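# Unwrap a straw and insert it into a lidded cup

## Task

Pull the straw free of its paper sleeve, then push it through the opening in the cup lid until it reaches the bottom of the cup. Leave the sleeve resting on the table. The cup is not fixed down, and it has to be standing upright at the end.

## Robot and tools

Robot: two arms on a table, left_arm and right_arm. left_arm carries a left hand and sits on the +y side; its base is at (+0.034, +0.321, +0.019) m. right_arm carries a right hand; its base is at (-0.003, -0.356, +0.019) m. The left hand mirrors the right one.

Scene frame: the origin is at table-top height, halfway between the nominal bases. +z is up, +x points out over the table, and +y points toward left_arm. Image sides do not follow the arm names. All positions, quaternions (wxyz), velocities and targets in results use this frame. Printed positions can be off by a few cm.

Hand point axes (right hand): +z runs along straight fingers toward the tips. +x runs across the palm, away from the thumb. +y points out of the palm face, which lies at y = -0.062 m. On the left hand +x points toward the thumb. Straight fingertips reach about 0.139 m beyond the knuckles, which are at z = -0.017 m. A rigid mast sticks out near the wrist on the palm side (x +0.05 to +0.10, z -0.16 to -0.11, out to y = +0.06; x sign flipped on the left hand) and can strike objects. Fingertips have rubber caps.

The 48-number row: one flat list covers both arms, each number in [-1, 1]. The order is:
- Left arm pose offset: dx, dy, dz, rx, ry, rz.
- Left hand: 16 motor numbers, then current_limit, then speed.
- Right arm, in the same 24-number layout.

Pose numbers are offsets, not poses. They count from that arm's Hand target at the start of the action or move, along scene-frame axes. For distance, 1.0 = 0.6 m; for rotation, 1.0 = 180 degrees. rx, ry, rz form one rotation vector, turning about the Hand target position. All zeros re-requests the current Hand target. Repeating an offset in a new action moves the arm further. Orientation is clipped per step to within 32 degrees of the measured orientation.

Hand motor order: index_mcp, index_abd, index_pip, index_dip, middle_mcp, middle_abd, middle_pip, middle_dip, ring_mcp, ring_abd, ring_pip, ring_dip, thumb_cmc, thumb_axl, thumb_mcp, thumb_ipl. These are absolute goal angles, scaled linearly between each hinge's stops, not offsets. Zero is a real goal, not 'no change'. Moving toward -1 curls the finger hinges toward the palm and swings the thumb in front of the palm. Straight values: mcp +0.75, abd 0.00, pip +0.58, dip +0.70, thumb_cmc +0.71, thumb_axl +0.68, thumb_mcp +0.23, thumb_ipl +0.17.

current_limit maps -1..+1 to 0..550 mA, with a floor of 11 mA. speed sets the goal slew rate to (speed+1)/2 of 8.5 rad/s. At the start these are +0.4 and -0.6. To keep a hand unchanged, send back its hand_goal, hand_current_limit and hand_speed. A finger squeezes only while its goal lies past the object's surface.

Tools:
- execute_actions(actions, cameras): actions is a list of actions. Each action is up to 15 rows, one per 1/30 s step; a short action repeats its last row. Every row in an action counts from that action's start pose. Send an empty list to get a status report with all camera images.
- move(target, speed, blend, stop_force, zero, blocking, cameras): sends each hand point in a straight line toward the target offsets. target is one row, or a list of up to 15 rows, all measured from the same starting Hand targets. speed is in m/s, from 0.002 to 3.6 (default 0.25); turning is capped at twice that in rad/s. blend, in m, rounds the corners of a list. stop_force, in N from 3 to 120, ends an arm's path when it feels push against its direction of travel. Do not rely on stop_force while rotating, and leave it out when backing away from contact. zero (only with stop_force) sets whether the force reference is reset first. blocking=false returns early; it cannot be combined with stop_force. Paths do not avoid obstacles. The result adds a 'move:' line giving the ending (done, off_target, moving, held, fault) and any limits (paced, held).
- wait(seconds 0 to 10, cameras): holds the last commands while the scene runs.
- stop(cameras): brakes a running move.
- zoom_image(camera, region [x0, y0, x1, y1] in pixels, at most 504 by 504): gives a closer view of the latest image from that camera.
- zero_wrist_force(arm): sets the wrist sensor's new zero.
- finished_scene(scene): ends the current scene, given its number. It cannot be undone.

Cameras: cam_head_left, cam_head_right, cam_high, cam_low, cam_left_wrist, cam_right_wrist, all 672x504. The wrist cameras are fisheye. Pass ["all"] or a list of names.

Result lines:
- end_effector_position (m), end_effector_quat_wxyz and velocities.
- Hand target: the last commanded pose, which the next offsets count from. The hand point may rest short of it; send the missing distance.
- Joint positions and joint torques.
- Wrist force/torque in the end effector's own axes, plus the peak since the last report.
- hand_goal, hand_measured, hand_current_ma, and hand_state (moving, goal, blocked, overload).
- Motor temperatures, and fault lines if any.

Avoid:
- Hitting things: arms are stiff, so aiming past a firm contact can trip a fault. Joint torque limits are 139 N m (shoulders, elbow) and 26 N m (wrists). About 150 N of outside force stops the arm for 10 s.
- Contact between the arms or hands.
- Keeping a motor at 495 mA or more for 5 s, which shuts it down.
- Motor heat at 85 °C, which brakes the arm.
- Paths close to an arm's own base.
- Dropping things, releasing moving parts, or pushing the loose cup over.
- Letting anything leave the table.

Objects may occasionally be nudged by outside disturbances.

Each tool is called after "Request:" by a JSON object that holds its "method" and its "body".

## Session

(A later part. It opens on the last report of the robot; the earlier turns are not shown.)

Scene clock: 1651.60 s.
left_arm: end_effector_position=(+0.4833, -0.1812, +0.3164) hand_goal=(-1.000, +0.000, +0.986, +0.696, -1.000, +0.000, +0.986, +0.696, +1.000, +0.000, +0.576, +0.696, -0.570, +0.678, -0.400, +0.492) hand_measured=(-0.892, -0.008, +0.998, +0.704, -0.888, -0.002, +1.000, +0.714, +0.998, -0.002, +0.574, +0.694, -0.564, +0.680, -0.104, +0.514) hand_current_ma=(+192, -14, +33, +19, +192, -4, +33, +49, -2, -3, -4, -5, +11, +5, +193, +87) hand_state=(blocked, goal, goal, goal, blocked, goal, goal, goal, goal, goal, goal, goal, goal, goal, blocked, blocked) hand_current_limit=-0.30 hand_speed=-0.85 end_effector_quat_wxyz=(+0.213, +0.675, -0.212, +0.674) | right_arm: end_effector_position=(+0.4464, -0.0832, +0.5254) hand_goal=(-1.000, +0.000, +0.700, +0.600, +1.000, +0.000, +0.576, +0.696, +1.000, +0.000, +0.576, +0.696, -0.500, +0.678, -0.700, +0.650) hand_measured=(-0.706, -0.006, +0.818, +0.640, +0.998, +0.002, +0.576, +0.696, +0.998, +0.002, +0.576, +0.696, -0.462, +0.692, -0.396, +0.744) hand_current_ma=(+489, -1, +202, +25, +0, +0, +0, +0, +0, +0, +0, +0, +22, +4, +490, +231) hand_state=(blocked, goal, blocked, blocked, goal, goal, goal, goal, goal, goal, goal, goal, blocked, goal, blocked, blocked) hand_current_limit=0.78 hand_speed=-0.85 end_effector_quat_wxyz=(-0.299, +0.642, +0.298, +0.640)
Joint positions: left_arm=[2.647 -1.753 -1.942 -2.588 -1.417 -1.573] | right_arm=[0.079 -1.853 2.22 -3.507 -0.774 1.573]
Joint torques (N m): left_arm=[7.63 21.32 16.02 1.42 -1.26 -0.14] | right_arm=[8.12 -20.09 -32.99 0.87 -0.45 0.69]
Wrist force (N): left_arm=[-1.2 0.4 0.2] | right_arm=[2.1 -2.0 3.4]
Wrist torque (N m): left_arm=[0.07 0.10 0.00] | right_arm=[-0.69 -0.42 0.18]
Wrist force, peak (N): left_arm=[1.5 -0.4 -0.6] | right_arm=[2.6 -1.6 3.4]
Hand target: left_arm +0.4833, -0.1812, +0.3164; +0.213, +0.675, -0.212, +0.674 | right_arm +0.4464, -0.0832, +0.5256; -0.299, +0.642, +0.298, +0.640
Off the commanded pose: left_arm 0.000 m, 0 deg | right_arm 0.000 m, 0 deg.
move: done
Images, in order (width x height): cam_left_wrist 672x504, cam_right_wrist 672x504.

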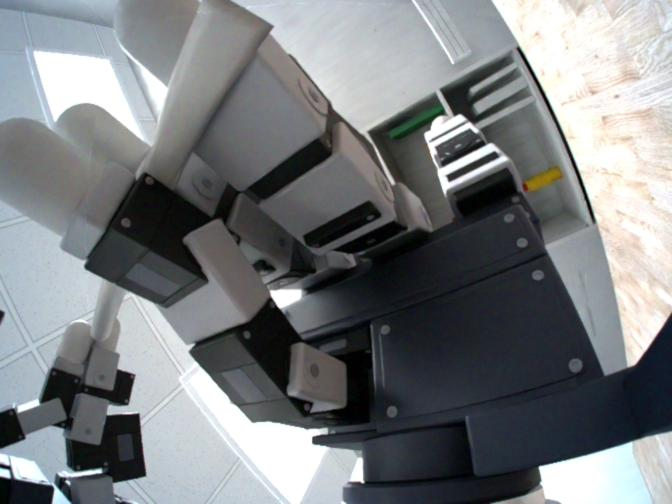

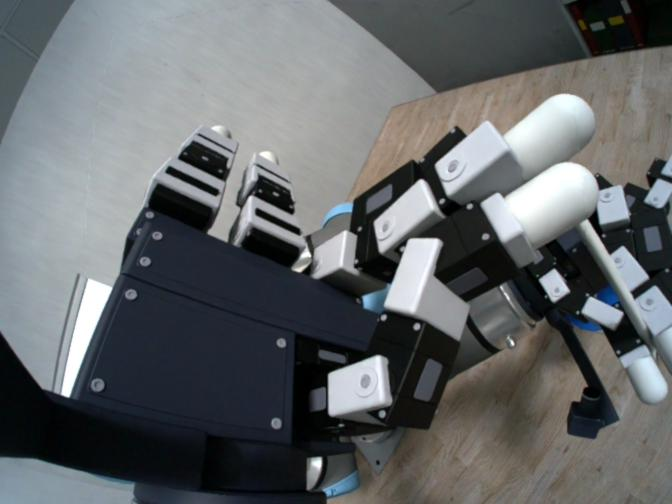

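Request:
{"method": "move", "body": {"target": [[0,0,0,0,0,0,-1.0,0,0.985,0.696,-1.0,0,0.985,0.696,1.0,0,0.576,0.696,-0.571,0.677,-0.4,0.492,-0.3,-0.85,0,0,0.02,0,0,0,-0.55,0,0.796,0.696,1.0,0,0.576,0.696,1.0,0,0.576,0.696,-0.5,0.677,-0.26,0.773,0.5,-0.4],[0,0,0,0,0,0,-1.0,0,0.985,0.696,-1.0,0,0.985,0.696,1.0,0,0.576,0.696,-0.571,0.677,-0.4,0.492,-0.3,-0.85,-0.002,0.0017,-0.0345,0,0,0,-0.55,0,0.796,0.696,1.0,0,0.576,0.696,1.0,0,0.576,0.696,-0.5,0.677,-0.26,0.773,0.5,-0.4],[0,0,0,0,0,0,-1.0,0,0.985,0.696,-1.0,0,0.985,0.696,1.0,0,0.576,0.696,-0.571,0.677,-0.4,0.492,-0.3,-0.85,-0.002,0.0017,-0.0345,0,0,0,-0.85,0,0.78,0.68,1.0,0,0.576,0.696,1.0,0,0.576,0.696,-0.5,0.677,-0.55,0.74,0.3,-0.85],[0,0,0,0,0,0,-1.0,0,0.985,0.696,-1.0,0,0.985,0.696,1.0,0,0.576,0.696,-0.571,0.677,-0.4,0.492,-0.3,-0.85,-0.002,0.0017,-0.0345,0,0,0,-1.0,0,0.7,0.6,1.0,0,0.576,0.696,1.0,0,0.576,0.696,-0.5,0.677,-0.7,0.65,0.78,-0.85]], "speed": 0.08, "cameras": ["cam_left_wrist","cam_right_wrist"]}}

Request:
{"method": "zoom_image", "body": {"camera": "cam_left_wrist", "region": [0, 180, 220, 400]}}

Request:
{"method": "zoom_image", "body": {"camera": "cam_right_wrist", "region": [400, 60, 672, 320]}}

Scene clock: 1664.67 s.
left_arm: end_effector_position=(+0.4833, -0.1812, +0.3164) hand_goal=(-1.000, +0.000, +0.986, +0.696, -1.000, +0.000, +0.986, +0.696, +1.000, +0.000, +0.576, +0.696, -0.570, +0.678, -0.400, +0.492) hand_measured=(-0.892, -0.008, +0.998, +0.704, -0.888, -0.004, +1.000, +0.714, +0.998, -0.002, +0.574, +0.694, -0.568, +0.680, -0.104, +0.514) hand_current_ma=(+193, -14, +33, +19, +193, -8, +33, +49, -2, -3, -4, -5, +4, +5, +193, +86) hand_state=(blocked, goal, goal, goal, blocked, goal, goal, goal, goal, goal, goal, goal, goal, goal, blocked, blocked) hand_current_limit=-0.30 hand_speed=-0.85 end_effector_quat_wxyz=(+0.213, +0.675, -0.212, +0.674) | right_arm: end_effector_position=(+0.4452, -0.0822, +0.5049) hand_goal=(-1.000, +0.000, +0.700, +0.600, +1.000, +0.000, +0.576, +0.696, +1.000, +0.000, +0.576, +0.696, -0.500, +0.678, -0.700, +0.650) hand_measured=(-0.692, +0.002, +0.826, +0.664, +0.998, +0.002, +0.576, +0.696, +0.998, +0.002, +0.576, +0.696, -0.484, +0.684, -0.386, +0.772) hand_current_ma=(+490, +0, +233, +62, +0, +0, +0, +0, +0, +0, +0, +0, +4, +1, +490, +387) hand_state=(blocked, goal, blocked, blocked, goal, goal, goal, goal, goal, goal, goal, goal, goal, goal, blocked, blocked) hand_current_limit=0.78 hand_speed=-0.85 end_effector_quat_wxyz=(-0.299, +0.642, +0.298, +0.640)
Joint positions: left_arm=[2.647 -1.753 -1.942 -2.588 -1.417 -1.573] | right_arm=[0.083 -1.831 2.262 -3.571 -0.779 1.573]
Joint torques (N m): left_arm=[9.41 22.22 16.94 1.58 -1.51 -0.13] | right_arm=[11.01 4.66 -9.51 -2.97 -1.31 1.39]
Wrist force (N): left_arm=[-0.9 -0.2 -0.6] | right_arm=[1.8 -0.5 2.6]
Wrist torque (N m): left_arm=[0.04 0.18 -0.04] | right_arm=[-0.53 -0.49 0.21]
Wrist force, peak (N): left_arm=[-1.4 0.6 0.0] | right_arm=[3.0 -1.9 3.5]
Hand target: left_arm +0.4833, -0.1812, +0.3164; +0.213, +0.675, -0.212, +0.674 | right_arm +0.4452, -0.0822, +0.5049; -0.299, +0.642, +0.298, +0.640
Off the commanded pose: left_arm 0.000 m, 0 deg | right_arm 0.000 m, 0 deg.
move: done
Images, in order (width x height): cam_left_wrist 672x504, cam_right_wrist 672x504.

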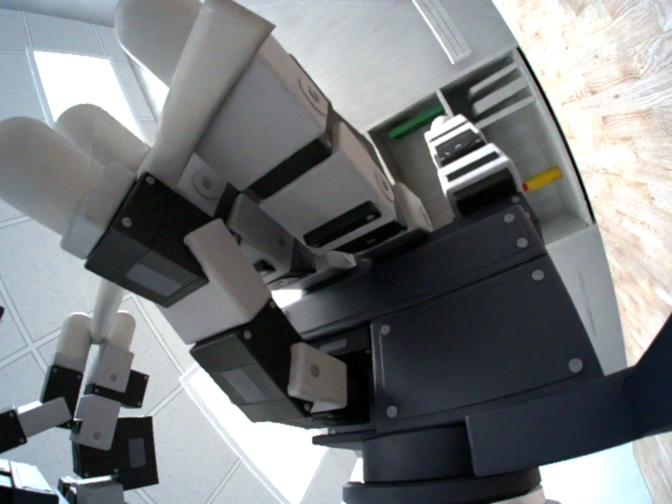

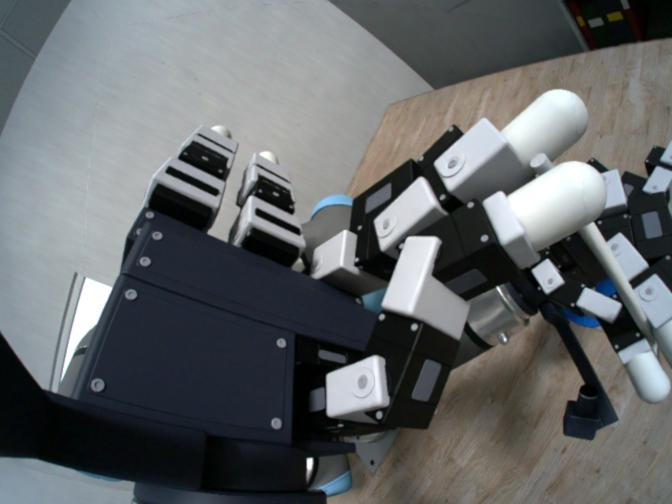

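Scaled by 2.291 from the camera's 672x504 image, which has a finer 960x720 frame.

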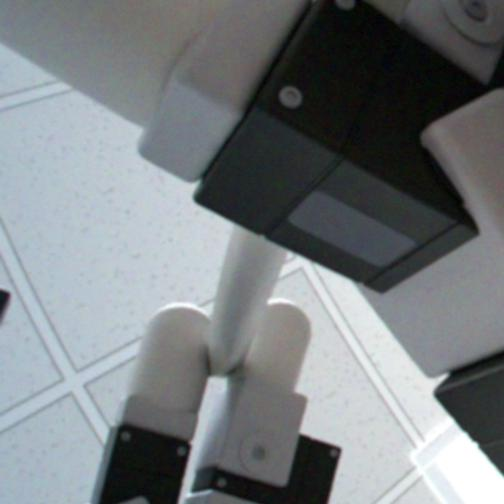

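Scaled by 1.853 from the camera's 672x504 image, which has a finer 960x720 frame.

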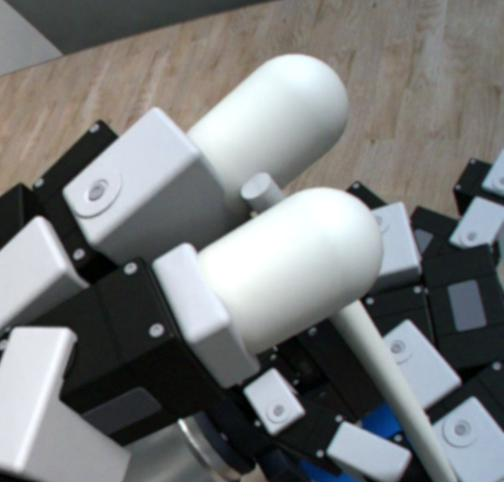

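Request:
{"method": "move", "body": {"target": [0,0,0,0,0,0,-1.0,0,0.985,0.696,-1.0,0,0.985,0.696,1.0,0,0.576,0.696,-0.571,0.677,-0.4,0.492,-0.3,-0.85,0,0,0.017,0,0,0,-1.0,0,0.7,0.6,1.0,0,0.576,0.696,1.0,0,0.576,0.696,-0.5,0.677,-0.7,0.65,0.78,-0.85], "speed": 0.01, "cameras": ["cam_left_wrist","cam_right_wrist"]}}

Request:
{"method": "zoom_image", "body": {"camera": "cam_left_wrist", "region": [110, 0, 300, 190]}}

Request:
{"method": "zoom_image", "body": {"camera": "cam_right_wrist", "region": [400, 60, 672, 320]}}

Scene clock: 1670.73 s.
left_arm: end_effector_position=(+0.4833, -0.1812, +0.3164) hand_goal=(-1.000, +0.000, +0.986, +0.696, -1.000, +0.000, +0.986, +0.696, +1.000, +0.000, +0.576, +0.696, -0.570, +0.678, -0.400, +0.492) hand_measured=(-0.892, +0.004, +0.998, +0.704, -0.888, +0.010, +1.000, +0.710, +0.998, -0.002, +0.574, +0.694, -0.550, +0.682, -0.104, +0.514) hand_current_ma=(+192, +7, +33, +19, +192, +20, +33, +35, -2, -3, -4, -5, +59, +8, +193, +86) hand_state=(blocked, goal, goal, goal, blocked, goal, goal, goal, goal, goal, goal, goal, blocked, goal, blocked, blocked) hand_current_limit=-0.30 hand_speed=-0.85 end_effector_quat_wxyz=(+0.213, +0.675, -0.212, +0.674) | right_arm: end_effector_position=(+0.4452, -0.0822, +0.5149) hand_goal=(-1.000, +0.000, +0.700, +0.600, +1.000, +0.000, +0.576, +0.696, +1.000, +0.000, +0.576, +0.696, -0.500, +0.678, -0.700, +0.650) hand_measured=(-0.692, +0.036, +0.826, +0.664, +0.998, +0.002, +0.576, +0.696, +0.998, +0.002, +0.576, +0.696, -0.466, +0.692, -0.386, +0.772) hand_current_ma=(+489, +15, +233, +62, +0, +0, +0, +0, +0, +0, +0, +0, +18, +5, +489, +387) hand_state=(blocked, blocked, blocked, blocked, goal, goal, goal, goal, goal, goal, goal, goal, blocked, goal, blocked, blocked) hand_current_limit=0.78 hand_speed=-0.85 end_effector_quat_wxyz=(-0.299, +0.642, +0.298, +0.640)
Joint positions: left_arm=[2.647 -1.753 -1.942 -2.588 -1.417 -1.573] | right_arm=[0.083 -1.843 2.242 -3.54 -0.779 1.573]
Joint torques (N m): left_arm=[8.02 21.09 15.56 1.44 -1.19 -0.27] | right_arm=[8.98 -23.38 -36.82 -0.25 0.93 0.17]
Wrist force (N): left_arm=[2.2 -0.9 -0.5] | right_arm=[-1.7 -1.5 2.3]
Wrist torque (N m): left_arm=[0.00 -0.05 -0.08] | right_arm=[-0.66 -0.38 0.32]
Wrist force, peak (N): left_arm=[3.0 -1.0 -0.5] | right_arm=[2.7 -0.7 3.1]
Hand target: left_arm +0.4833, -0.1812, +0.3164; +0.213, +0.675, -0.212, +0.674 | right_arm +0.4452, -0.0822, +0.5151; -0.299, +0.642, +0.298, +0.640
Off the commanded pose: left_arm 0.000 m, 0 deg | right_arm 0.000 m, 0 deg.
move: done
Images, in order (width x height): cam_left_wrist 672x504, cam_right_wrist 672x504.

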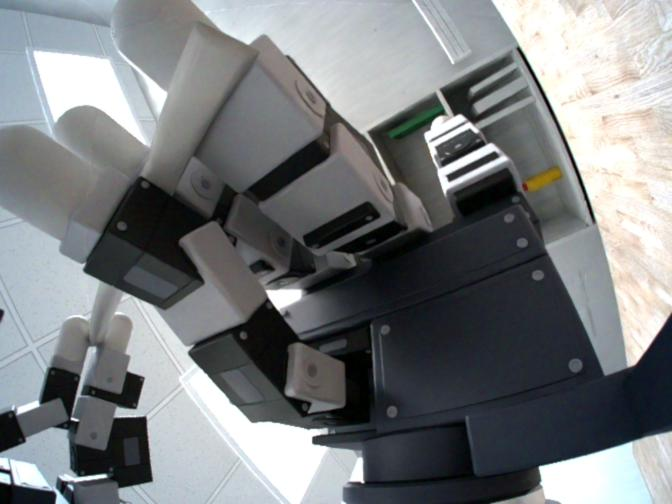

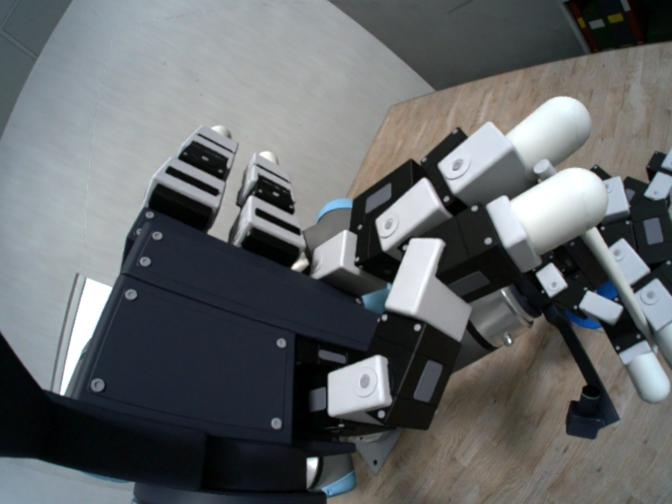

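Scaled by 2.653 from the camera's 672x504 image, which has a finer 960x720 frame.

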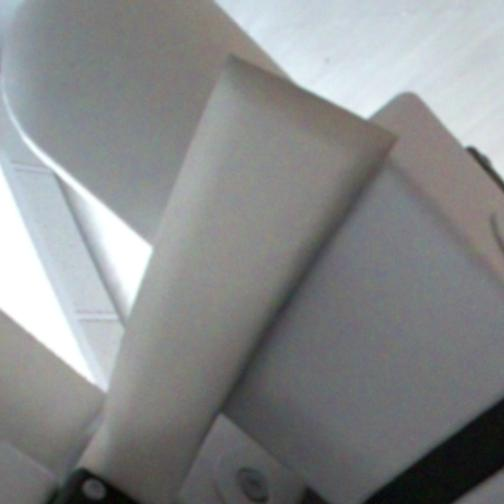

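Scaled by 1.853 from the camera's 672x504 image, which has a finer 960x720 frame.

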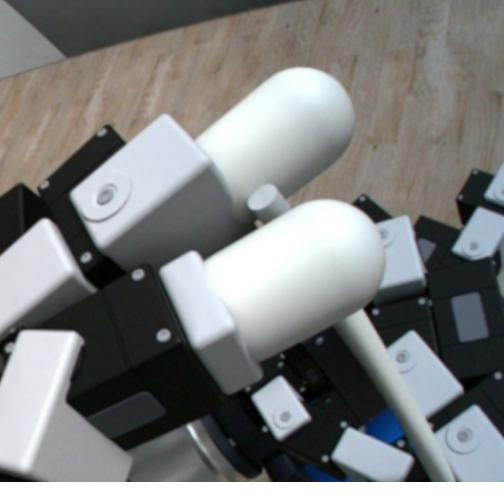

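Request:
{"method": "move", "body": {"target": [[0,0,0,0,0,0,-1.0,0,0.985,0.696,-1.0,0,0.985,0.696,1.0,0,0.576,0.696,-0.571,0.677,-0.45,0.46,0.79,-0.85,0,0,0,0,0,0,-1.0,0,0.7,0.6,1.0,0,0.576,0.696,1.0,0,0.576,0.696,-0.5,0.677,-0.7,0.65,0.79,-0.85],[0,0,0,0,0,0,-1.0,0,0.985,0.696,-1.0,0,0.985,0.696,1.0,0,0.576,0.696,-0.571,0.677,-0.45,0.46,0.79,-0.85,0,0,0.025,0,0,0,-1.0,0,0.7,0.6,1.0,0,0.576,0.696,1.0,0,0.576,0.696,-0.5,0.677,-0.7,0.65,0.79,-0.85]], "speed": 0.01, "cameras": ["cam_left_wrist","cam_right_wrist"]}}

Request:
{"method": "zoom_image", "body": {"camera": "cam_left_wrist", "region": [110, 0, 300, 190]}}

Request:
{"method": "zoom_image", "body": {"camera": "cam_right_wrist", "region": [400, 60, 672, 320]}}

Scene clock: 1679.70 s.
left_arm: end_effector_position=(+0.4833, -0.1812, +0.3164) hand_goal=(-1.000, +0.000, +0.986, +0.696, -1.000, +0.000, +0.986, +0.696, +1.000, +0.000, +0.576, +0.696, -0.570, +0.678, -0.450, +0.460) hand_measured=(-0.892, +0.014, +0.998, +0.704, -0.892, +0.010, +1.000, +0.710, +0.998, -0.002, +0.574, +0.694, -0.504, +0.680, -0.104, +0.494) hand_current_ma=(+456, +31, +33, +19, +454, +20, +33, +34, -2, -3, -4, -5, +241, +6, +492, +148) hand_state=(blocked, goal, goal, goal, blocked, goal, goal, goal, goal, goal, goal, goal, blocked, goal, blocked, blocked) hand_current_limit=0.79 hand_speed=-0.85 end_effector_quat_wxyz=(+0.213, +0.675, -0.212, +0.674) | right_arm: end_effector_position=(+0.4452, -0.0822, +0.5300) hand_goal=(-1.000, +0.000, +0.700, +0.600, +1.000, +0.000, +0.576, +0.696, +1.000, +0.000, +0.576, +0.696, -0.500, +0.678, -0.700, +0.650) hand_measured=(-0.692, +0.072, +0.826, +0.664, +0.998, +0.002, +0.576, +0.696, +0.998, +0.002, +0.576, +0.696, -0.446, +0.700, -0.386, +0.772) hand_current_ma=(+492, +58, +233, +60, +0, +0, +0, +0, +0, +0, +0, +0, +44, +11, +492, +387) hand_state=(blocked, blocked, blocked, blocked, goal, goal, goal, goal, goal, goal, goal, goal, blocked, blocked, blocked, blocked) hand_current_limit=0.79 hand_speed=-0.85 end_effector_quat_wxyz=(-0.299, +0.642, +0.298, +0.640)
Joint positions: left_arm=[2.647 -1.753 -1.942 -2.588 -1.417 -1.573] | right_arm=[0.083 -1.859 2.212 -3.493 -0.779 1.573]
Joint torques (N m): left_arm=[9.19 23.36 15.97 1.71 -1.1 0.02] | right_arm=[5.49 -24.08 -36.37 -0.01 1.83 -0.71]
Wrist force (N): left_arm=[4.6 -1.3 -0.2] | right_arm=[-3.3 -0.8 1.7]
Wrist torque (N m): left_arm=[-0.03 -0.15 -0.13] | right_arm=[-0.59 -0.29 0.38]
Wrist force, peak (N): left_arm=[6.2 -1.6 -0.4] | right_arm=[-5.4 -1.1 1.7]
Hand target: left_arm +0.4833, -0.1812, +0.3164; +0.213, +0.675, -0.212, +0.674 | right_arm +0.4452, -0.0822, +0.5301; -0.299, +0.642, +0.298, +0.640
Off the commanded pose: left_arm 0.000 m, 0 deg | right_arm 0.000 m, 0 deg.
move: done
Images, in order (width x height): cam_left_wrist 672x504, cam_right_wrist 672x504.

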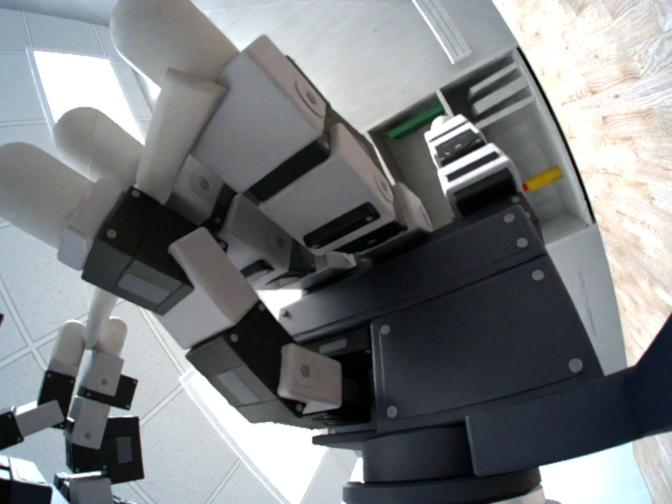

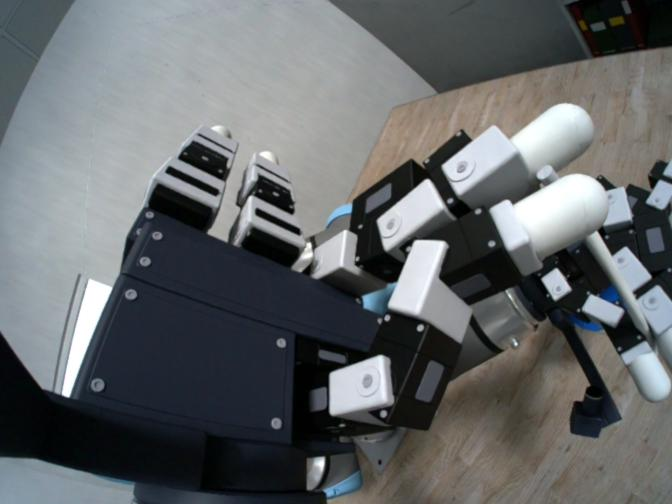

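Scaled by 2.653 from the camera's 672x504 image, which has a finer 960x720 frame.

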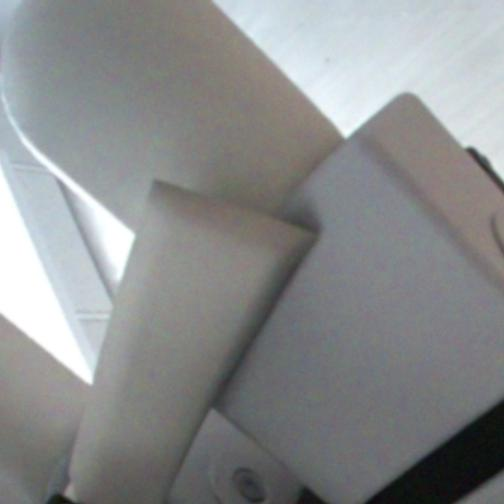

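Scaled by 1.853 from the camera's 672x504 image, which has a finer 960x720 frame.

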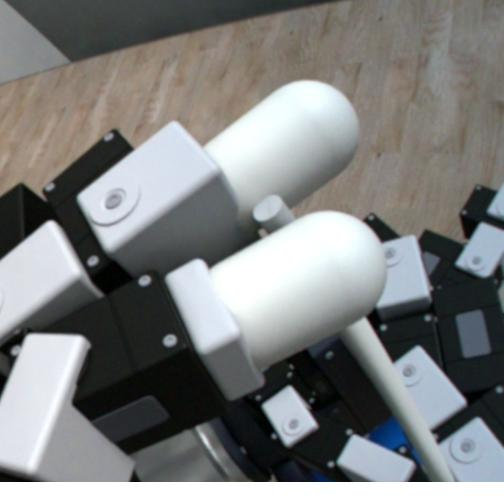

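Request:
{"method": "move", "body": {"target": [[0,0,0,0,0,0,-0.52,0,0.839,0.696,-0.52,0,0.839,0.696,1.0,0,0.576,0.696,-0.68,0.677,0.02,0.643,0.5,-0.8,0,0,0,0,0,0,-1.0,0,0.7,0.6,1.0,0,0.576,0.696,1.0,0,0.576,0.696,-0.5,0.677,-0.7,0.65,0.7,-0.85],[-0.0193,-0.0028,0,0,0,0,-0.52,0,0.839,0.696,-0.52,0,0.839,0.696,1.0,0,0.576,0.696,-0.68,0.677,0.02,0.643,0.5,-0.8,0,0,-0.042,0,0,0,-1.0,0,0.7,0.6,1.0,0,0.576,0.696,1.0,0,0.576,0.696,-0.5,0.677,-0.7,0.65,0.7,-0.85]], "speed": 0.03, "cameras": ["cam_left_wrist","cam_right_wrist","cam_high"]}}

Request:
{"method": "zoom_image", "body": {"camera": "cam_left_wrist", "region": [0, 0, 340, 340]}}

Request:
{"method": "zoom_image", "body": {"camera": "cam_right_wrist", "region": [400, 60, 672, 320]}}

Scene clock: 1698.50 s.
left_arm: end_effector_position=(+0.4717, -0.1829, +0.3164) hand_goal=(-0.520, +0.000, +0.840, +0.696, -0.520, +0.000, +0.840, +0.696, +1.000, +0.000, +0.576, +0.696, -0.680, +0.678, +0.020, +0.644) hand_measured=(-0.522, -0.002, +0.842, +0.698, -0.522, -0.002, +0.842, +0.698, +0.998, -0.002, +0.574, +0.694, -0.686, +0.680, +0.018, +0.642) hand_current_ma=(-5, -2, +4, +5, -5, -1, +5, +5, -2, -3, -4, -5, -15, +3, -5, -5) hand_state=(goal, goal, goal, goal, goal, goal, goal, goal, goal, goal, goal, goal, goal, goal, goal, goal) hand_current_limit=0.50 hand_speed=-0.80 end_effector_quat_wxyz=(+0.213, +0.675, -0.212, +0.674) | right_arm: end_effector_position=(+0.4452, -0.0822, +0.5050) hand_goal=(-1.000, +0.000, +0.700, +0.600, +1.000, +0.000, +0.576, +0.696, +1.000, +0.000, +0.576, +0.696, -0.500, +0.678, -0.700, +0.650) hand_measured=(-0.692, -0.004, +0.826, +0.664, +0.998, +0.002, +0.576, +0.696, +0.998, +0.002, +0.576, +0.696, -0.470, +0.690, -0.388, +0.758) hand_current_ma=(+468, +0, +233, +60, +0, +0, +0, +0, +0, +0, +0, +0, +13, +3, +467, +307) hand_state=(blocked, goal, blocked, blocked, goal, goal, goal, goal, goal, goal, goal, goal, blocked, goal, blocked, blocked) hand_current_limit=0.70 hand_speed=-0.85 end_effector_quat_wxyz=(-0.299, +0.642, +0.298, +0.640)
Joint positions: left_arm=[2.631 -1.737 -1.961 -2.584 -1.433 -1.573] | right_arm=[0.083 -1.831 2.261 -3.571 -0.779 1.573]
Joint torques (N m): left_arm=[-10.08 36.99 11.6 4.67 -1.76 0.33] | right_arm=[5.29 6.59 -9.52 -3.12 0.17 1.51]
Wrist force (N): left_arm=[-1.2 0.4 0.1] | right_arm=[2.2 -1.8 3.1]
Wrist torque (N m): left_arm=[0.08 0.07 -0.01] | right_arm=[-0.63 -0.45 0.25]
Wrist force, peak (N): left_arm=[4.9 -1.3 -0.1] | right_arm=[-4.1 -1.6 2.1]
Hand target: left_arm +0.4717, -0.1829, +0.3164; +0.213, +0.675, -0.212, +0.674 | right_arm +0.4452, -0.0822, +0.5049; -0.299, +0.642, +0.298, +0.640
Off the commanded pose: left_arm 0.000 m, 0 deg | right_arm 0.000 m, 0 deg.
move: done
Images, in order (width x height): cam_high 672x504, cam_left_wrist 672x504, cam_right_wrist 672x504.

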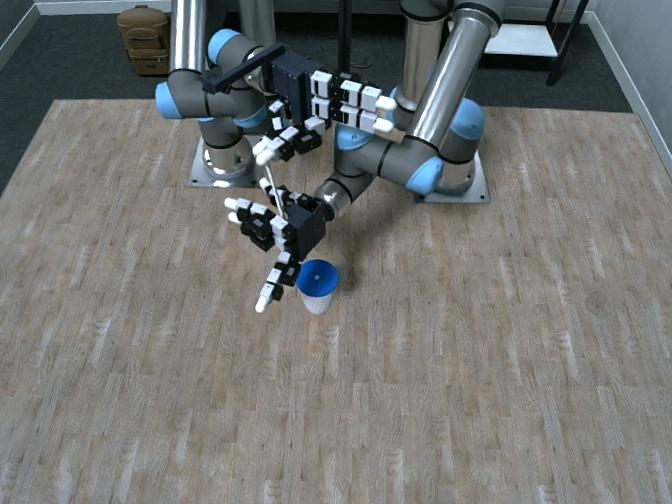

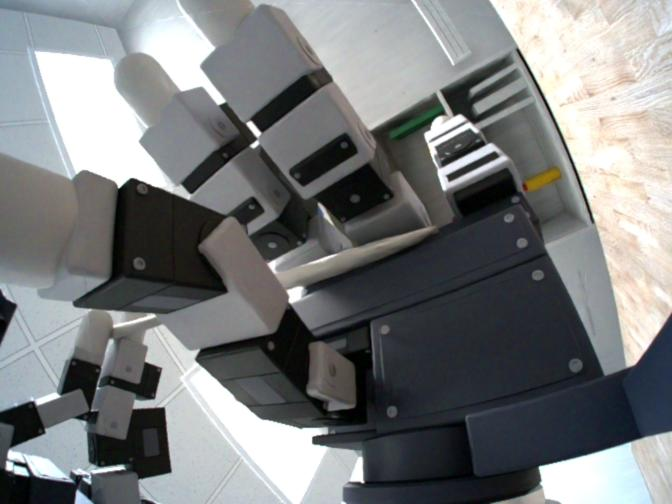

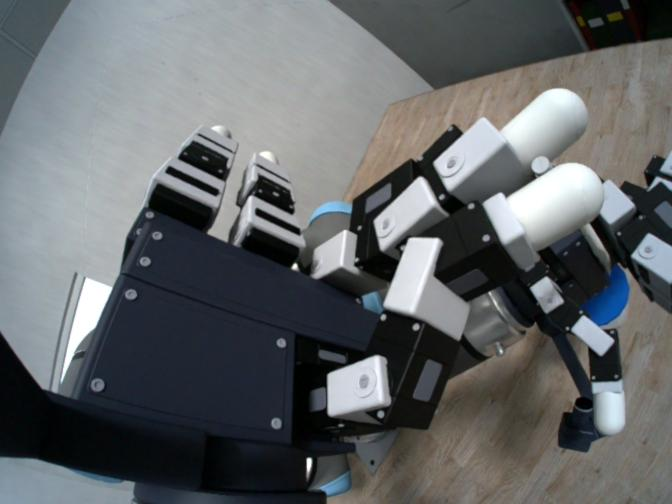

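Scaled by 1.482 from the camera's 672x504 image, which has a finer 960x720 frame.

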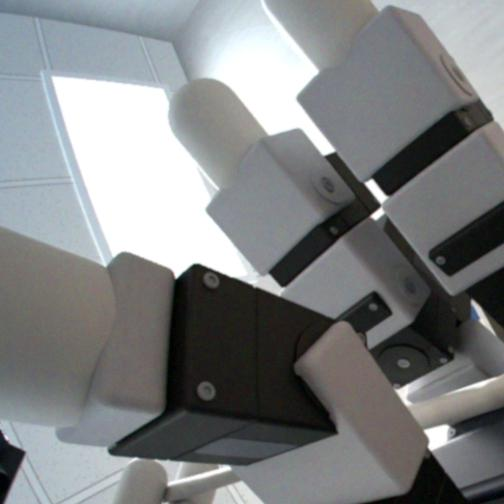

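Scaled by 1.853 from the camera's 672x504 image, which has a finer 960x720 frame.

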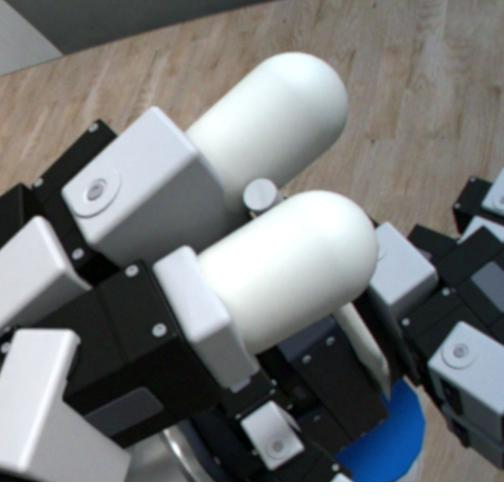

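Request:
{"method": "zoom_image", "body": {"camera": "cam_high", "region": [200, 110, 360, 330]}}

Request:
{"method": "zoom_image", "body": {"camera": "cam_left_wrist", "region": [230, 160, 480, 320]}}

Scaled by 2.291 from the camera's 672x504 image, which has a finer 960x720 frame.

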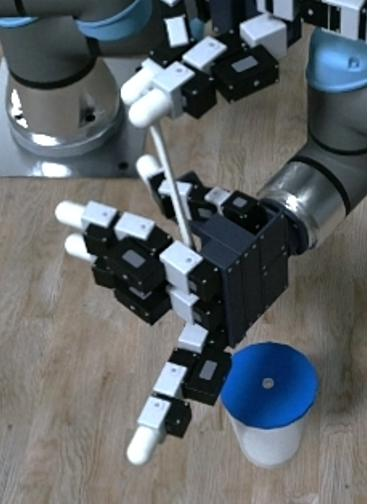

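Scaled by 2.016 from the camera's 672x504 image, which has a finer 960x720 frame.

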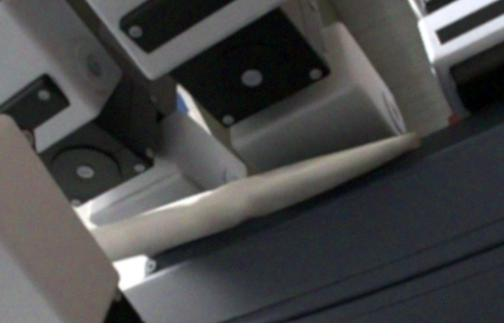

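Request:
{"method": "move", "body": {"target": [[0,0,0,0,0,0,-0.52,0,0.839,0.696,-0.52,0,0.839,0.696,-0.52,0,0.839,0.696,-0.571,0.677,0.7,0.17,0.5,-0.6,0,0,0,0,0,0,-1.0,0,0.7,0.6,1.0,0,0.576,0.696,1.0,0,0.576,0.696,-0.5,0.677,-0.7,0.65,0.7,-0.85],[-0.0022,-0.046,0,0,0,0,-0.52,0,0.839,0.696,-0.52,0,0.839,0.696,-0.52,0,0.839,0.696,-0.571,0.677,0.7,0.17,0.5,-0.6,0,0,0,0,0,0,-1.0,0,0.7,0.6,1.0,0,0.576,0.696,1.0,0,0.576,0.696,-0.5,0.677,-0.7,0.65,0.7,-0.85]], "speed": 0.03, "cameras": ["cam_left_wrist","cam_right_wrist","cam_high"]}}

Request:
{"method": "zoom_image", "body": {"camera": "cam_left_wrist", "region": [100, 120, 480, 400]}}

Request:
{"method": "zoom_image", "body": {"camera": "cam_high", "region": [200, 110, 360, 330]}}

Scene clock: 1725.40 s.
left_arm: end_effector_position=(+0.4704, -0.2103, +0.3164) hand_goal=(-0.520, +0.000, +0.840, +0.696, -0.520, +0.000, +0.840, +0.696, -0.520, +0.000, +0.840, +0.696, -0.570, +0.678, +0.700, +0.170) hand_measured=(-0.522, -0.002, +0.842, +0.698, -0.522, -0.002, +0.842, +0.698, -0.518, -0.002, +0.838, +0.694, -0.590, +0.680, +0.698, +0.172) hand_current_ma=(-5, -2, +4, +5, -5, -1, +5, +5, +4, -3, -5, -5, -55, +3, -5, +4) hand_state=(goal, goal, goal, goal, goal, goal, goal, goal, goal, goal, goal, goal, goal, goal, goal, goal) hand_current_limit=0.50 hand_speed=-0.60 end_effector_quat_wxyz=(+0.213, +0.675, -0.212, +0.674) | right_arm: end_effector_position=(+0.4452, -0.0822, +0.5049) hand_goal=(-1.000, +0.000, +0.700, +0.600, +1.000, +0.000, +0.576, +0.696, +1.000, +0.000, +0.576, +0.696, -0.500, +0.678, -0.700, +0.650) hand_measured=(-0.692, -0.004, +0.826, +0.664, +0.998, +0.002, +0.576, +0.696, +0.998, +0.002, +0.576, +0.696, -0.472, +0.688, -0.388, +0.758) hand_current_ma=(+468, +0, +233, +60, +0, +0, +0, +0, +0, +0, +0, +0, +12, +2, +467, +307) hand_state=(blocked, goal, blocked, blocked, goal, goal, goal, goal, goal, goal, goal, goal, blocked, goal, blocked, blocked) hand_current_limit=0.70 hand_speed=-0.85 end_effector_quat_wxyz=(-0.299, +0.642, +0.298, +0.640)
Joint positions: left_arm=[2.571 -1.78 -1.908 -2.595 -1.493 -1.573] | right_arm=[0.083 -1.831 2.262 -3.571 -0.779 1.573]
Joint torques (N m): left_arm=[-10.22 23.27 24.39 -0.75 -1.77 1.23] | right_arm=[-9.78 5.81 -9.25 -2.85 1.8 1.51]
Wrist force (N): left_arm=[-1.1 0.3 0.0] | right_arm=[1.9 -1.6 2.9]
Wrist torque (N m): left_arm=[0.08 0.11 0.07] | right_arm=[-0.62 -0.42 0.21]
Wrist force, peak (N): left_arm=[-1.4 0.3 -0.2] | right_arm=[2.4 -2.0 3.5]
Hand target: left_arm +0.4704, -0.2105, +0.3164; +0.213, +0.675, -0.212, +0.674 | right_arm +0.4452, -0.0822, +0.5049; -0.299, +0.642, +0.298, +0.640
Off the commanded pose: left_arm 0.000 m, 0 deg | right_arm 0.000 m, 0 deg.
move: done
Images, in order (width x height): cam_high 672x504, cam_left_wrist 672x504, cam_right_wrist 672x504.

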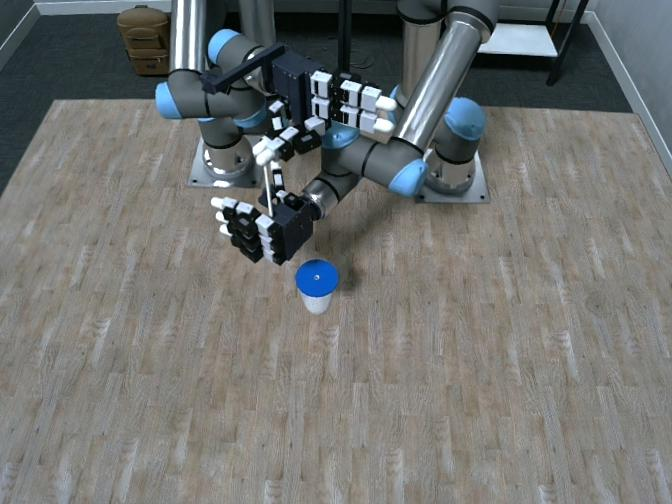

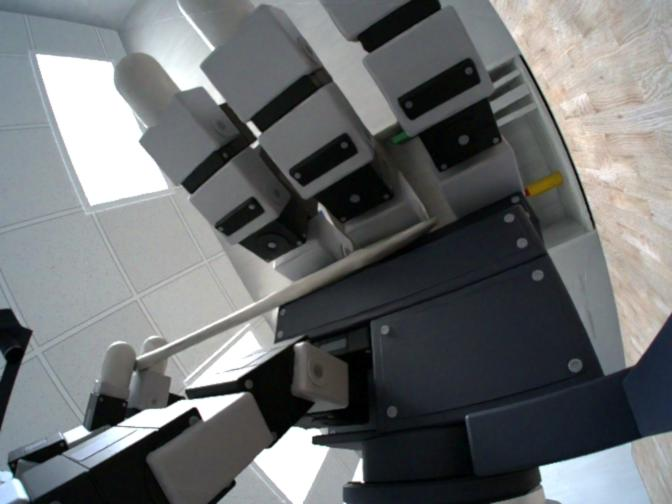

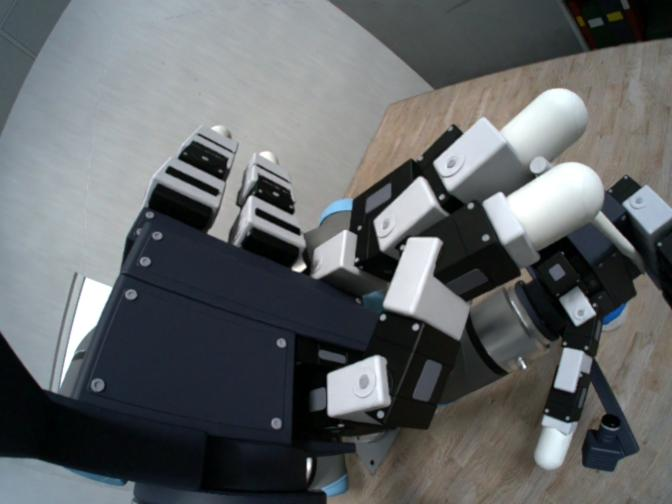

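Scaled by 1.326 from the camera's 672x504 image, which has a finer 960x720 frame.

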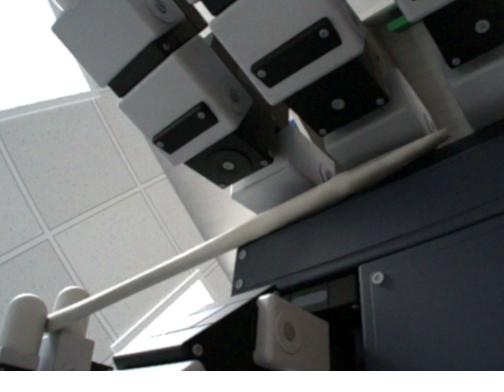

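Scaled by 2.291 from the camera's 672x504 image, which has a finer 960x720 frame.

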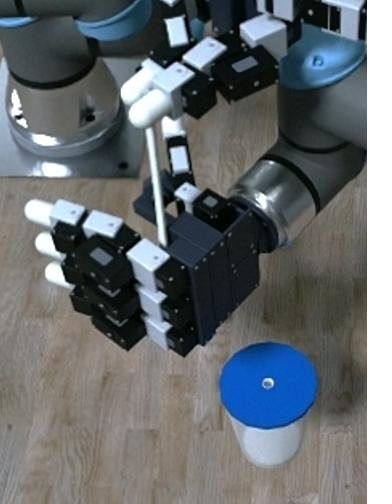

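Request:
{"method": "move", "body": {"target": [[-0.0028,-0.0388,0,0,0,0,-0.52,0,0.839,0.696,-0.52,0,0.839,0.696,-0.52,0,0.839,0.696,-0.571,0.677,0.7,0.17,0.5,-0.6,0,0,0,0,0,0,-1.0,0,0.7,0.6,1.0,0,0.576,0.696,1.0,0,0.576,0.696,-0.5,0.677,-0.7,0.65,0.7,-0.85],[-0.0028,-0.0388,0,0,0,0,-0.479,0,0.839,-0.725,-0.479,0,0.839,-0.725,-0.52,0,0.839,0.696,-0.571,0.677,0.7,0.17,0.5,-0.4,0,0,0,0,0,0,-1.0,0,0.7,0.6,1.0,0,0.576,0.696,1.0,0,0.576,0.696,-0.5,0.677,-0.7,0.65,0.7,-0.85]], "speed": 0.03, "cameras": ["cam_left_wrist","cam_right_wrist","cam_high"]}}

Request:
{"method": "zoom_image", "body": {"camera": "cam_left_wrist", "region": [100, 120, 480, 400]}}

Request:
{"method": "zoom_image", "body": {"camera": "cam_high", "region": [200, 110, 360, 330]}}

Scene clock: 1741.93 s.
left_arm: end_effector_position=(+0.4687, -0.2338, +0.3164) hand_goal=(-0.478, +0.000, +0.840, -0.724, -0.478, +0.000, +0.840, -0.724, -0.520, +0.000, +0.840, +0.696, -0.570, +0.678, +0.700, +0.170) hand_measured=(-0.480, -0.002, +0.842, -0.722, -0.480, -0.002, +0.842, -0.722, -0.518, -0.002, +0.838, +0.694, -0.590, +0.680, +0.698, +0.172) hand_current_ma=(-5, -2, +4, +5, -5, -1, +4, +5, +4, -3, -5, -5, -55, +3, -5, +4) hand_state=(goal, goal, goal, goal, goal, goal, goal, goal, goal, goal, goal, goal, goal, goal, goal, goal) hand_current_limit=0.50 hand_speed=-0.40 end_effector_quat_wxyz=(+0.213, +0.675, -0.212, +0.674) | right_arm: end_effector_position=(+0.4452, -0.0822, +0.5049) hand_goal=(-1.000, +0.000, +0.700, +0.600, +1.000, +0.000, +0.576, +0.696, +1.000, +0.000, +0.576, +0.696, -0.500, +0.678, -0.700, +0.650) hand_measured=(-0.692, -0.002, +0.826, +0.664, +0.998, +0.002, +0.576, +0.696, +0.998, +0.002, +0.576, +0.696, -0.478, +0.688, -0.388, +0.758) hand_current_ma=(+468, +0, +233, +60, +0, +0, +0, +0, +0, +0, +0, +0, +7, +2, +467, +307) hand_state=(blocked, goal, blocked, blocked, goal, goal, goal, goal, goal, goal, goal, goal, blocked, goal, blocked, blocked) hand_current_limit=0.70 hand_speed=-0.85 end_effector_quat_wxyz=(-0.299, +0.642, +0.298, +0.640)
Joint positions: left_arm=[2.523 -1.817 -1.861 -2.605 -1.541 -1.573] | right_arm=[0.083 -1.831 2.262 -3.571 -0.779 1.573]
Joint torques (N m): left_arm=[-8.82 25.37 25.74 -0.7 -1.61 1.52] | right_arm=[-9.5 4.9 -9.17 -2.66 1.86 1.44]
Wrist force (N): left_arm=[-0.9 0.1 -0.1] | right_arm=[2.2 -1.6 3.1]
Wrist torque (N m): left_arm=[0.07 0.10 0.09] | right_arm=[-0.67 -0.52 0.24]
Wrist force, peak (N): left_arm=[-1.2 -0.2 -0.9] | right_arm=[2.3 -1.7 3.5]
Hand target: left_arm +0.4687, -0.2338, +0.3164; +0.213, +0.675, -0.212, +0.674 | right_arm +0.4452, -0.0822, +0.5049; -0.299, +0.642, +0.298, +0.640
Off the commanded pose: left_arm 0.000 m, 0 deg | right_arm 0.000 m, 0 deg.
move: done
Images, in order (width x height): cam_high 672x504, cam_left_wrist 672x504, cam_right_wrist 672x504.

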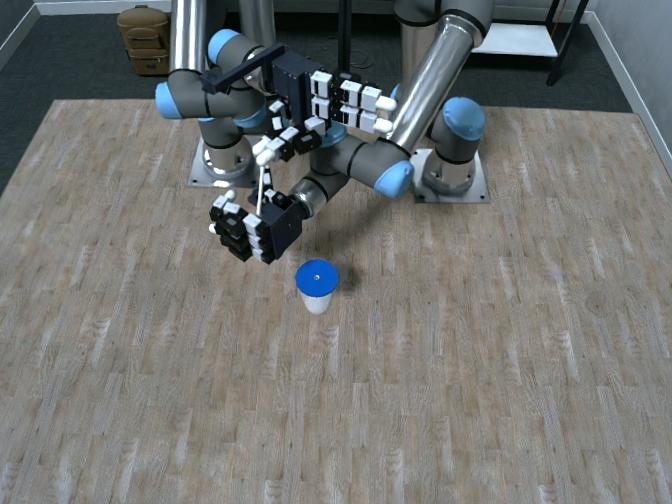

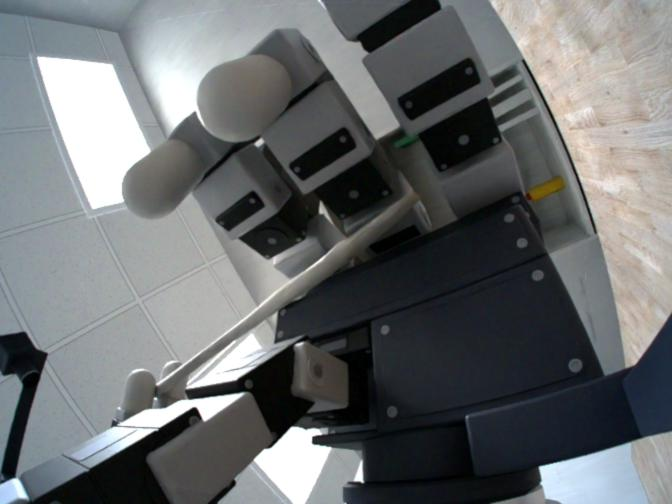

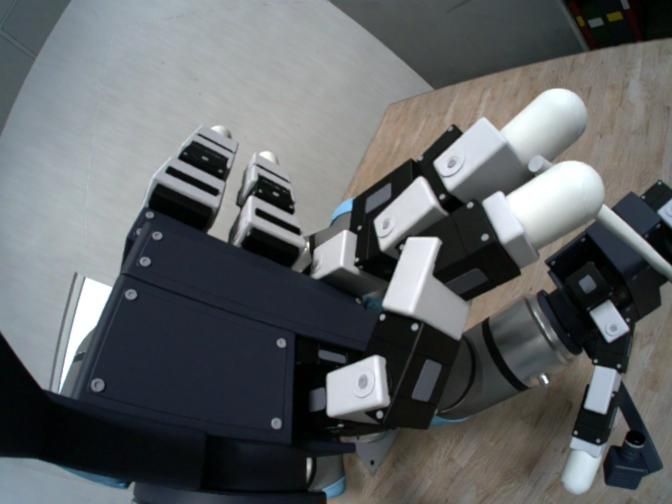

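Scaled by 1.326 from the camera's 672x504 image, which has a finer 960x720 frame.

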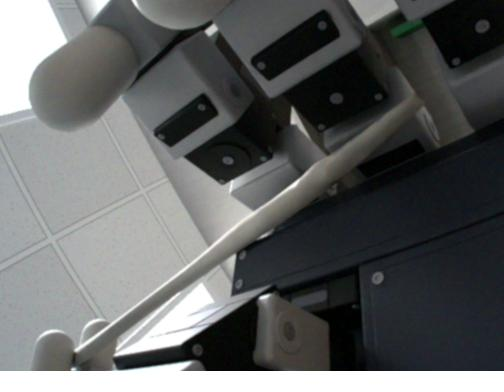

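Scaled by 2.291 from the camera's 672x504 image, which has a finer 960x720 frame.

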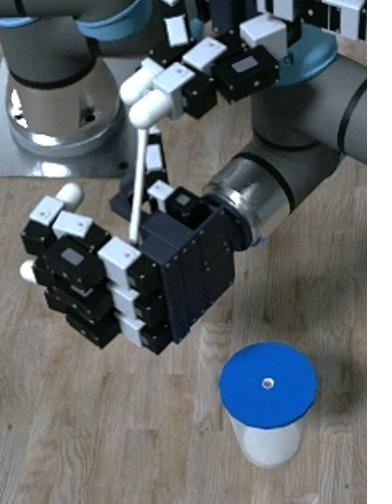

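Request:
{"method": "move", "body": {"target": [[0,0,0,0,0,0,-0.52,0,0.985,0.696,-0.52,0,0.985,0.696,-0.52,0,0.839,0.696,-0.571,0.677,0.7,0.17,0.5,-0.4,0,0,0,0,0,0,-1.0,0,0.7,0.6,1.0,0,0.576,0.696,1.0,0,0.576,0.696,-0.5,0.677,-0.7,0.65,0.7,-0.85],[-0.0137,0.0095,0,0,0,0,-0.52,0,0.985,0.696,-0.52,0,0.985,0.696,-0.52,0,0.839,0.696,-0.571,0.677,0.7,0.17,0.5,-0.4,0,0,0,0,0,0,-1.0,0,0.7,0.6,1.0,0,0.576,0.696,1.0,0,0.576,0.696,-0.5,0.677,-0.7,0.65,0.7,-0.85],[-0.0137,0.0095,0,0,0,0,-1.0,0,0.985,0.696,-1.0,0,0.985,0.696,-0.52,0,0.839,0.696,-0.571,0.677,0.7,0.17,-0.2,-0.85,0,0,0,0,0,0,-1.0,0,0.7,0.6,1.0,0,0.576,0.696,1.0,0,0.576,0.696,-0.5,0.677,-0.7,0.65,0.7,-0.85]], "speed": 0.03, "cameras": ["cam_left_wrist","cam_right_wrist","cam_high"]}}

Request:
{"method": "zoom_image", "body": {"camera": "cam_left_wrist", "region": [100, 120, 480, 400]}}

Request:
{"method": "zoom_image", "body": {"camera": "cam_high", "region": [200, 110, 360, 330]}}

Scene clock: 1764.57 s.
left_arm: end_effector_position=(+0.4605, -0.2281, +0.3164) hand_goal=(-1.000, +0.000, +0.986, +0.696, -1.000, +0.000, +0.986, +0.696, -0.520, +0.000, +0.840, +0.696, -0.570, +0.678, +0.700, +0.170) hand_measured=(-0.896, -0.002, +0.984, +0.694, -0.630, -0.002, +0.984, +0.694, -0.518, -0.002, +0.838, +0.694, -0.590, +0.680, +0.698, +0.172) hand_current_ma=(+220, -2, -4, -5, +220, -1, -4, -5, +4, -3, -5, -5, -55, +3, -5, +4) hand_state=(blocked, goal, goal, goal, blocked, goal, goal, goal, goal, goal, goal, goal, goal, goal, goal, goal) hand_current_limit=-0.20 hand_speed=-0.85 end_effector_quat_wxyz=(+0.213, +0.675, -0.212, +0.674) | right_arm: end_effector_position=(+0.4452, -0.0822, +0.5049) hand_goal=(-1.000, +0.000, +0.700, +0.600, +1.000, +0.000, +0.576, +0.696, +1.000, +0.000, +0.576, +0.696, -0.500, +0.678, -0.700, +0.650) hand_measured=(-0.692, -0.006, +0.826, +0.664, +0.998, +0.002, +0.576, +0.696, +0.998, +0.002, +0.576, +0.696, -0.482, +0.688, -0.388, +0.758) hand_current_ma=(+467, +0, +233, +60, +0, +0, +0, +0, +0, +0, +0, +0, +6, +2, +467, +307) hand_state=(blocked, goal, blocked, blocked, goal, goal, goal, goal, goal, goal, goal, goal, goal, goal, blocked, blocked) hand_current_limit=0.70 hand_speed=-0.85 end_effector_quat_wxyz=(-0.299, +0.642, +0.298, +0.640)
Joint positions: left_arm=[2.524 -1.796 -1.889 -2.599 -1.54 -1.573] | right_arm=[0.083 -1.831 2.262 -3.571 -0.779 1.573]
Joint torques (N m): left_arm=[9.87 38.02 11.36 3.71 1.31 0.88] | right_arm=[-8.6 4.21 -9.6 -2.49 1.79 1.41]
Wrist force (N): left_arm=[-1.1 -2.1 -5.3] | right_arm=[2.8 5.7 1.7]
Wrist torque (N m): left_arm=[0.27 1.06 -0.25] | right_arm=[-0.24 -0.53 0.13]
Wrist force, peak (N): left_arm=[-1.9 -2.1 -5.8] | right_arm=[3.1 5.7 2.0]
Hand target: left_arm +0.4605, -0.2281, +0.3164; +0.213, +0.675, -0.212, +0.674 | right_arm +0.4452, -0.0822, +0.5049; -0.299, +0.642, +0.298, +0.640
Off the commanded pose: left_arm 0.000 m, 0 deg | right_arm 0.000 m, 0 deg.
move: done
Images, in order (width x height): cam_high 672x504, cam_left_wrist 672x504, cam_right_wrist 672x504.

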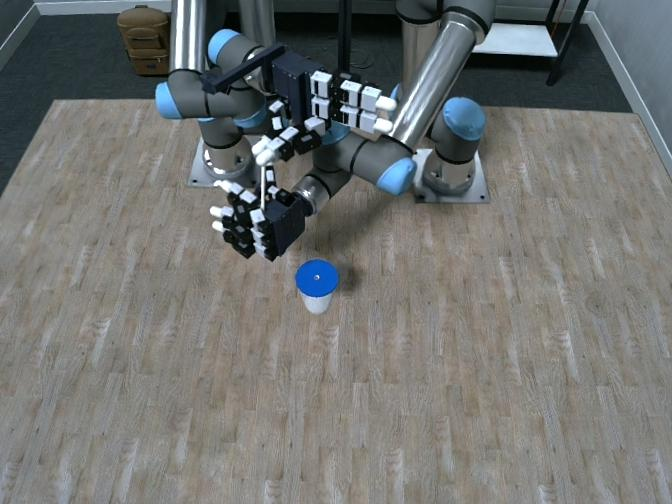

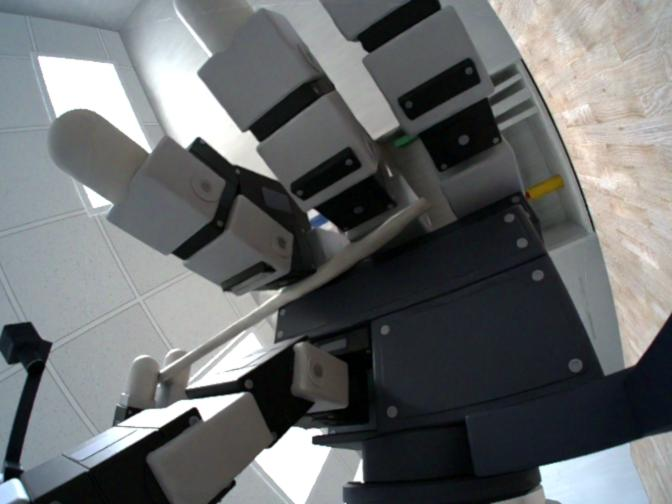

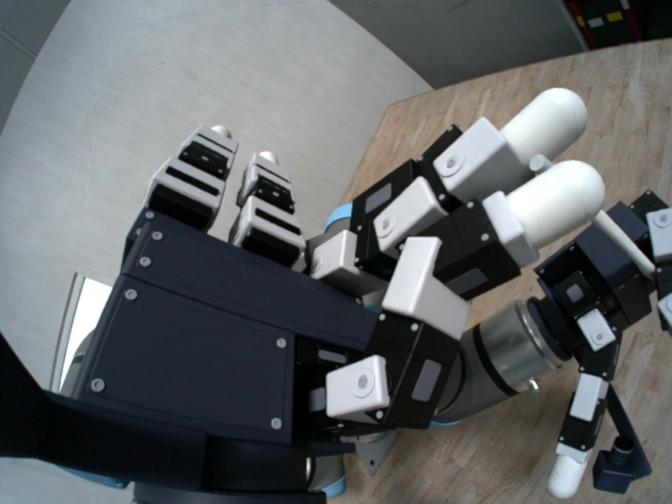

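Scaled by 1.326 from the camera's 672x504 image, which has a finer 960x720 frame.

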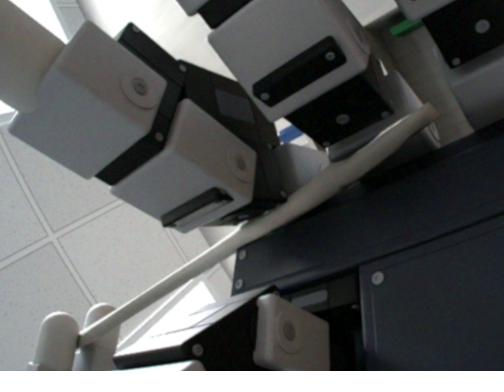

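Scaled by 2.291 from the camera's 672x504 image, which has a finer 960x720 frame.

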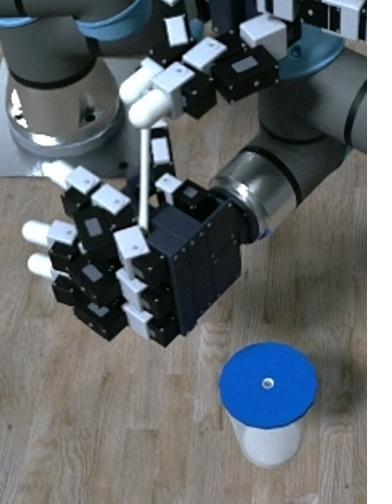

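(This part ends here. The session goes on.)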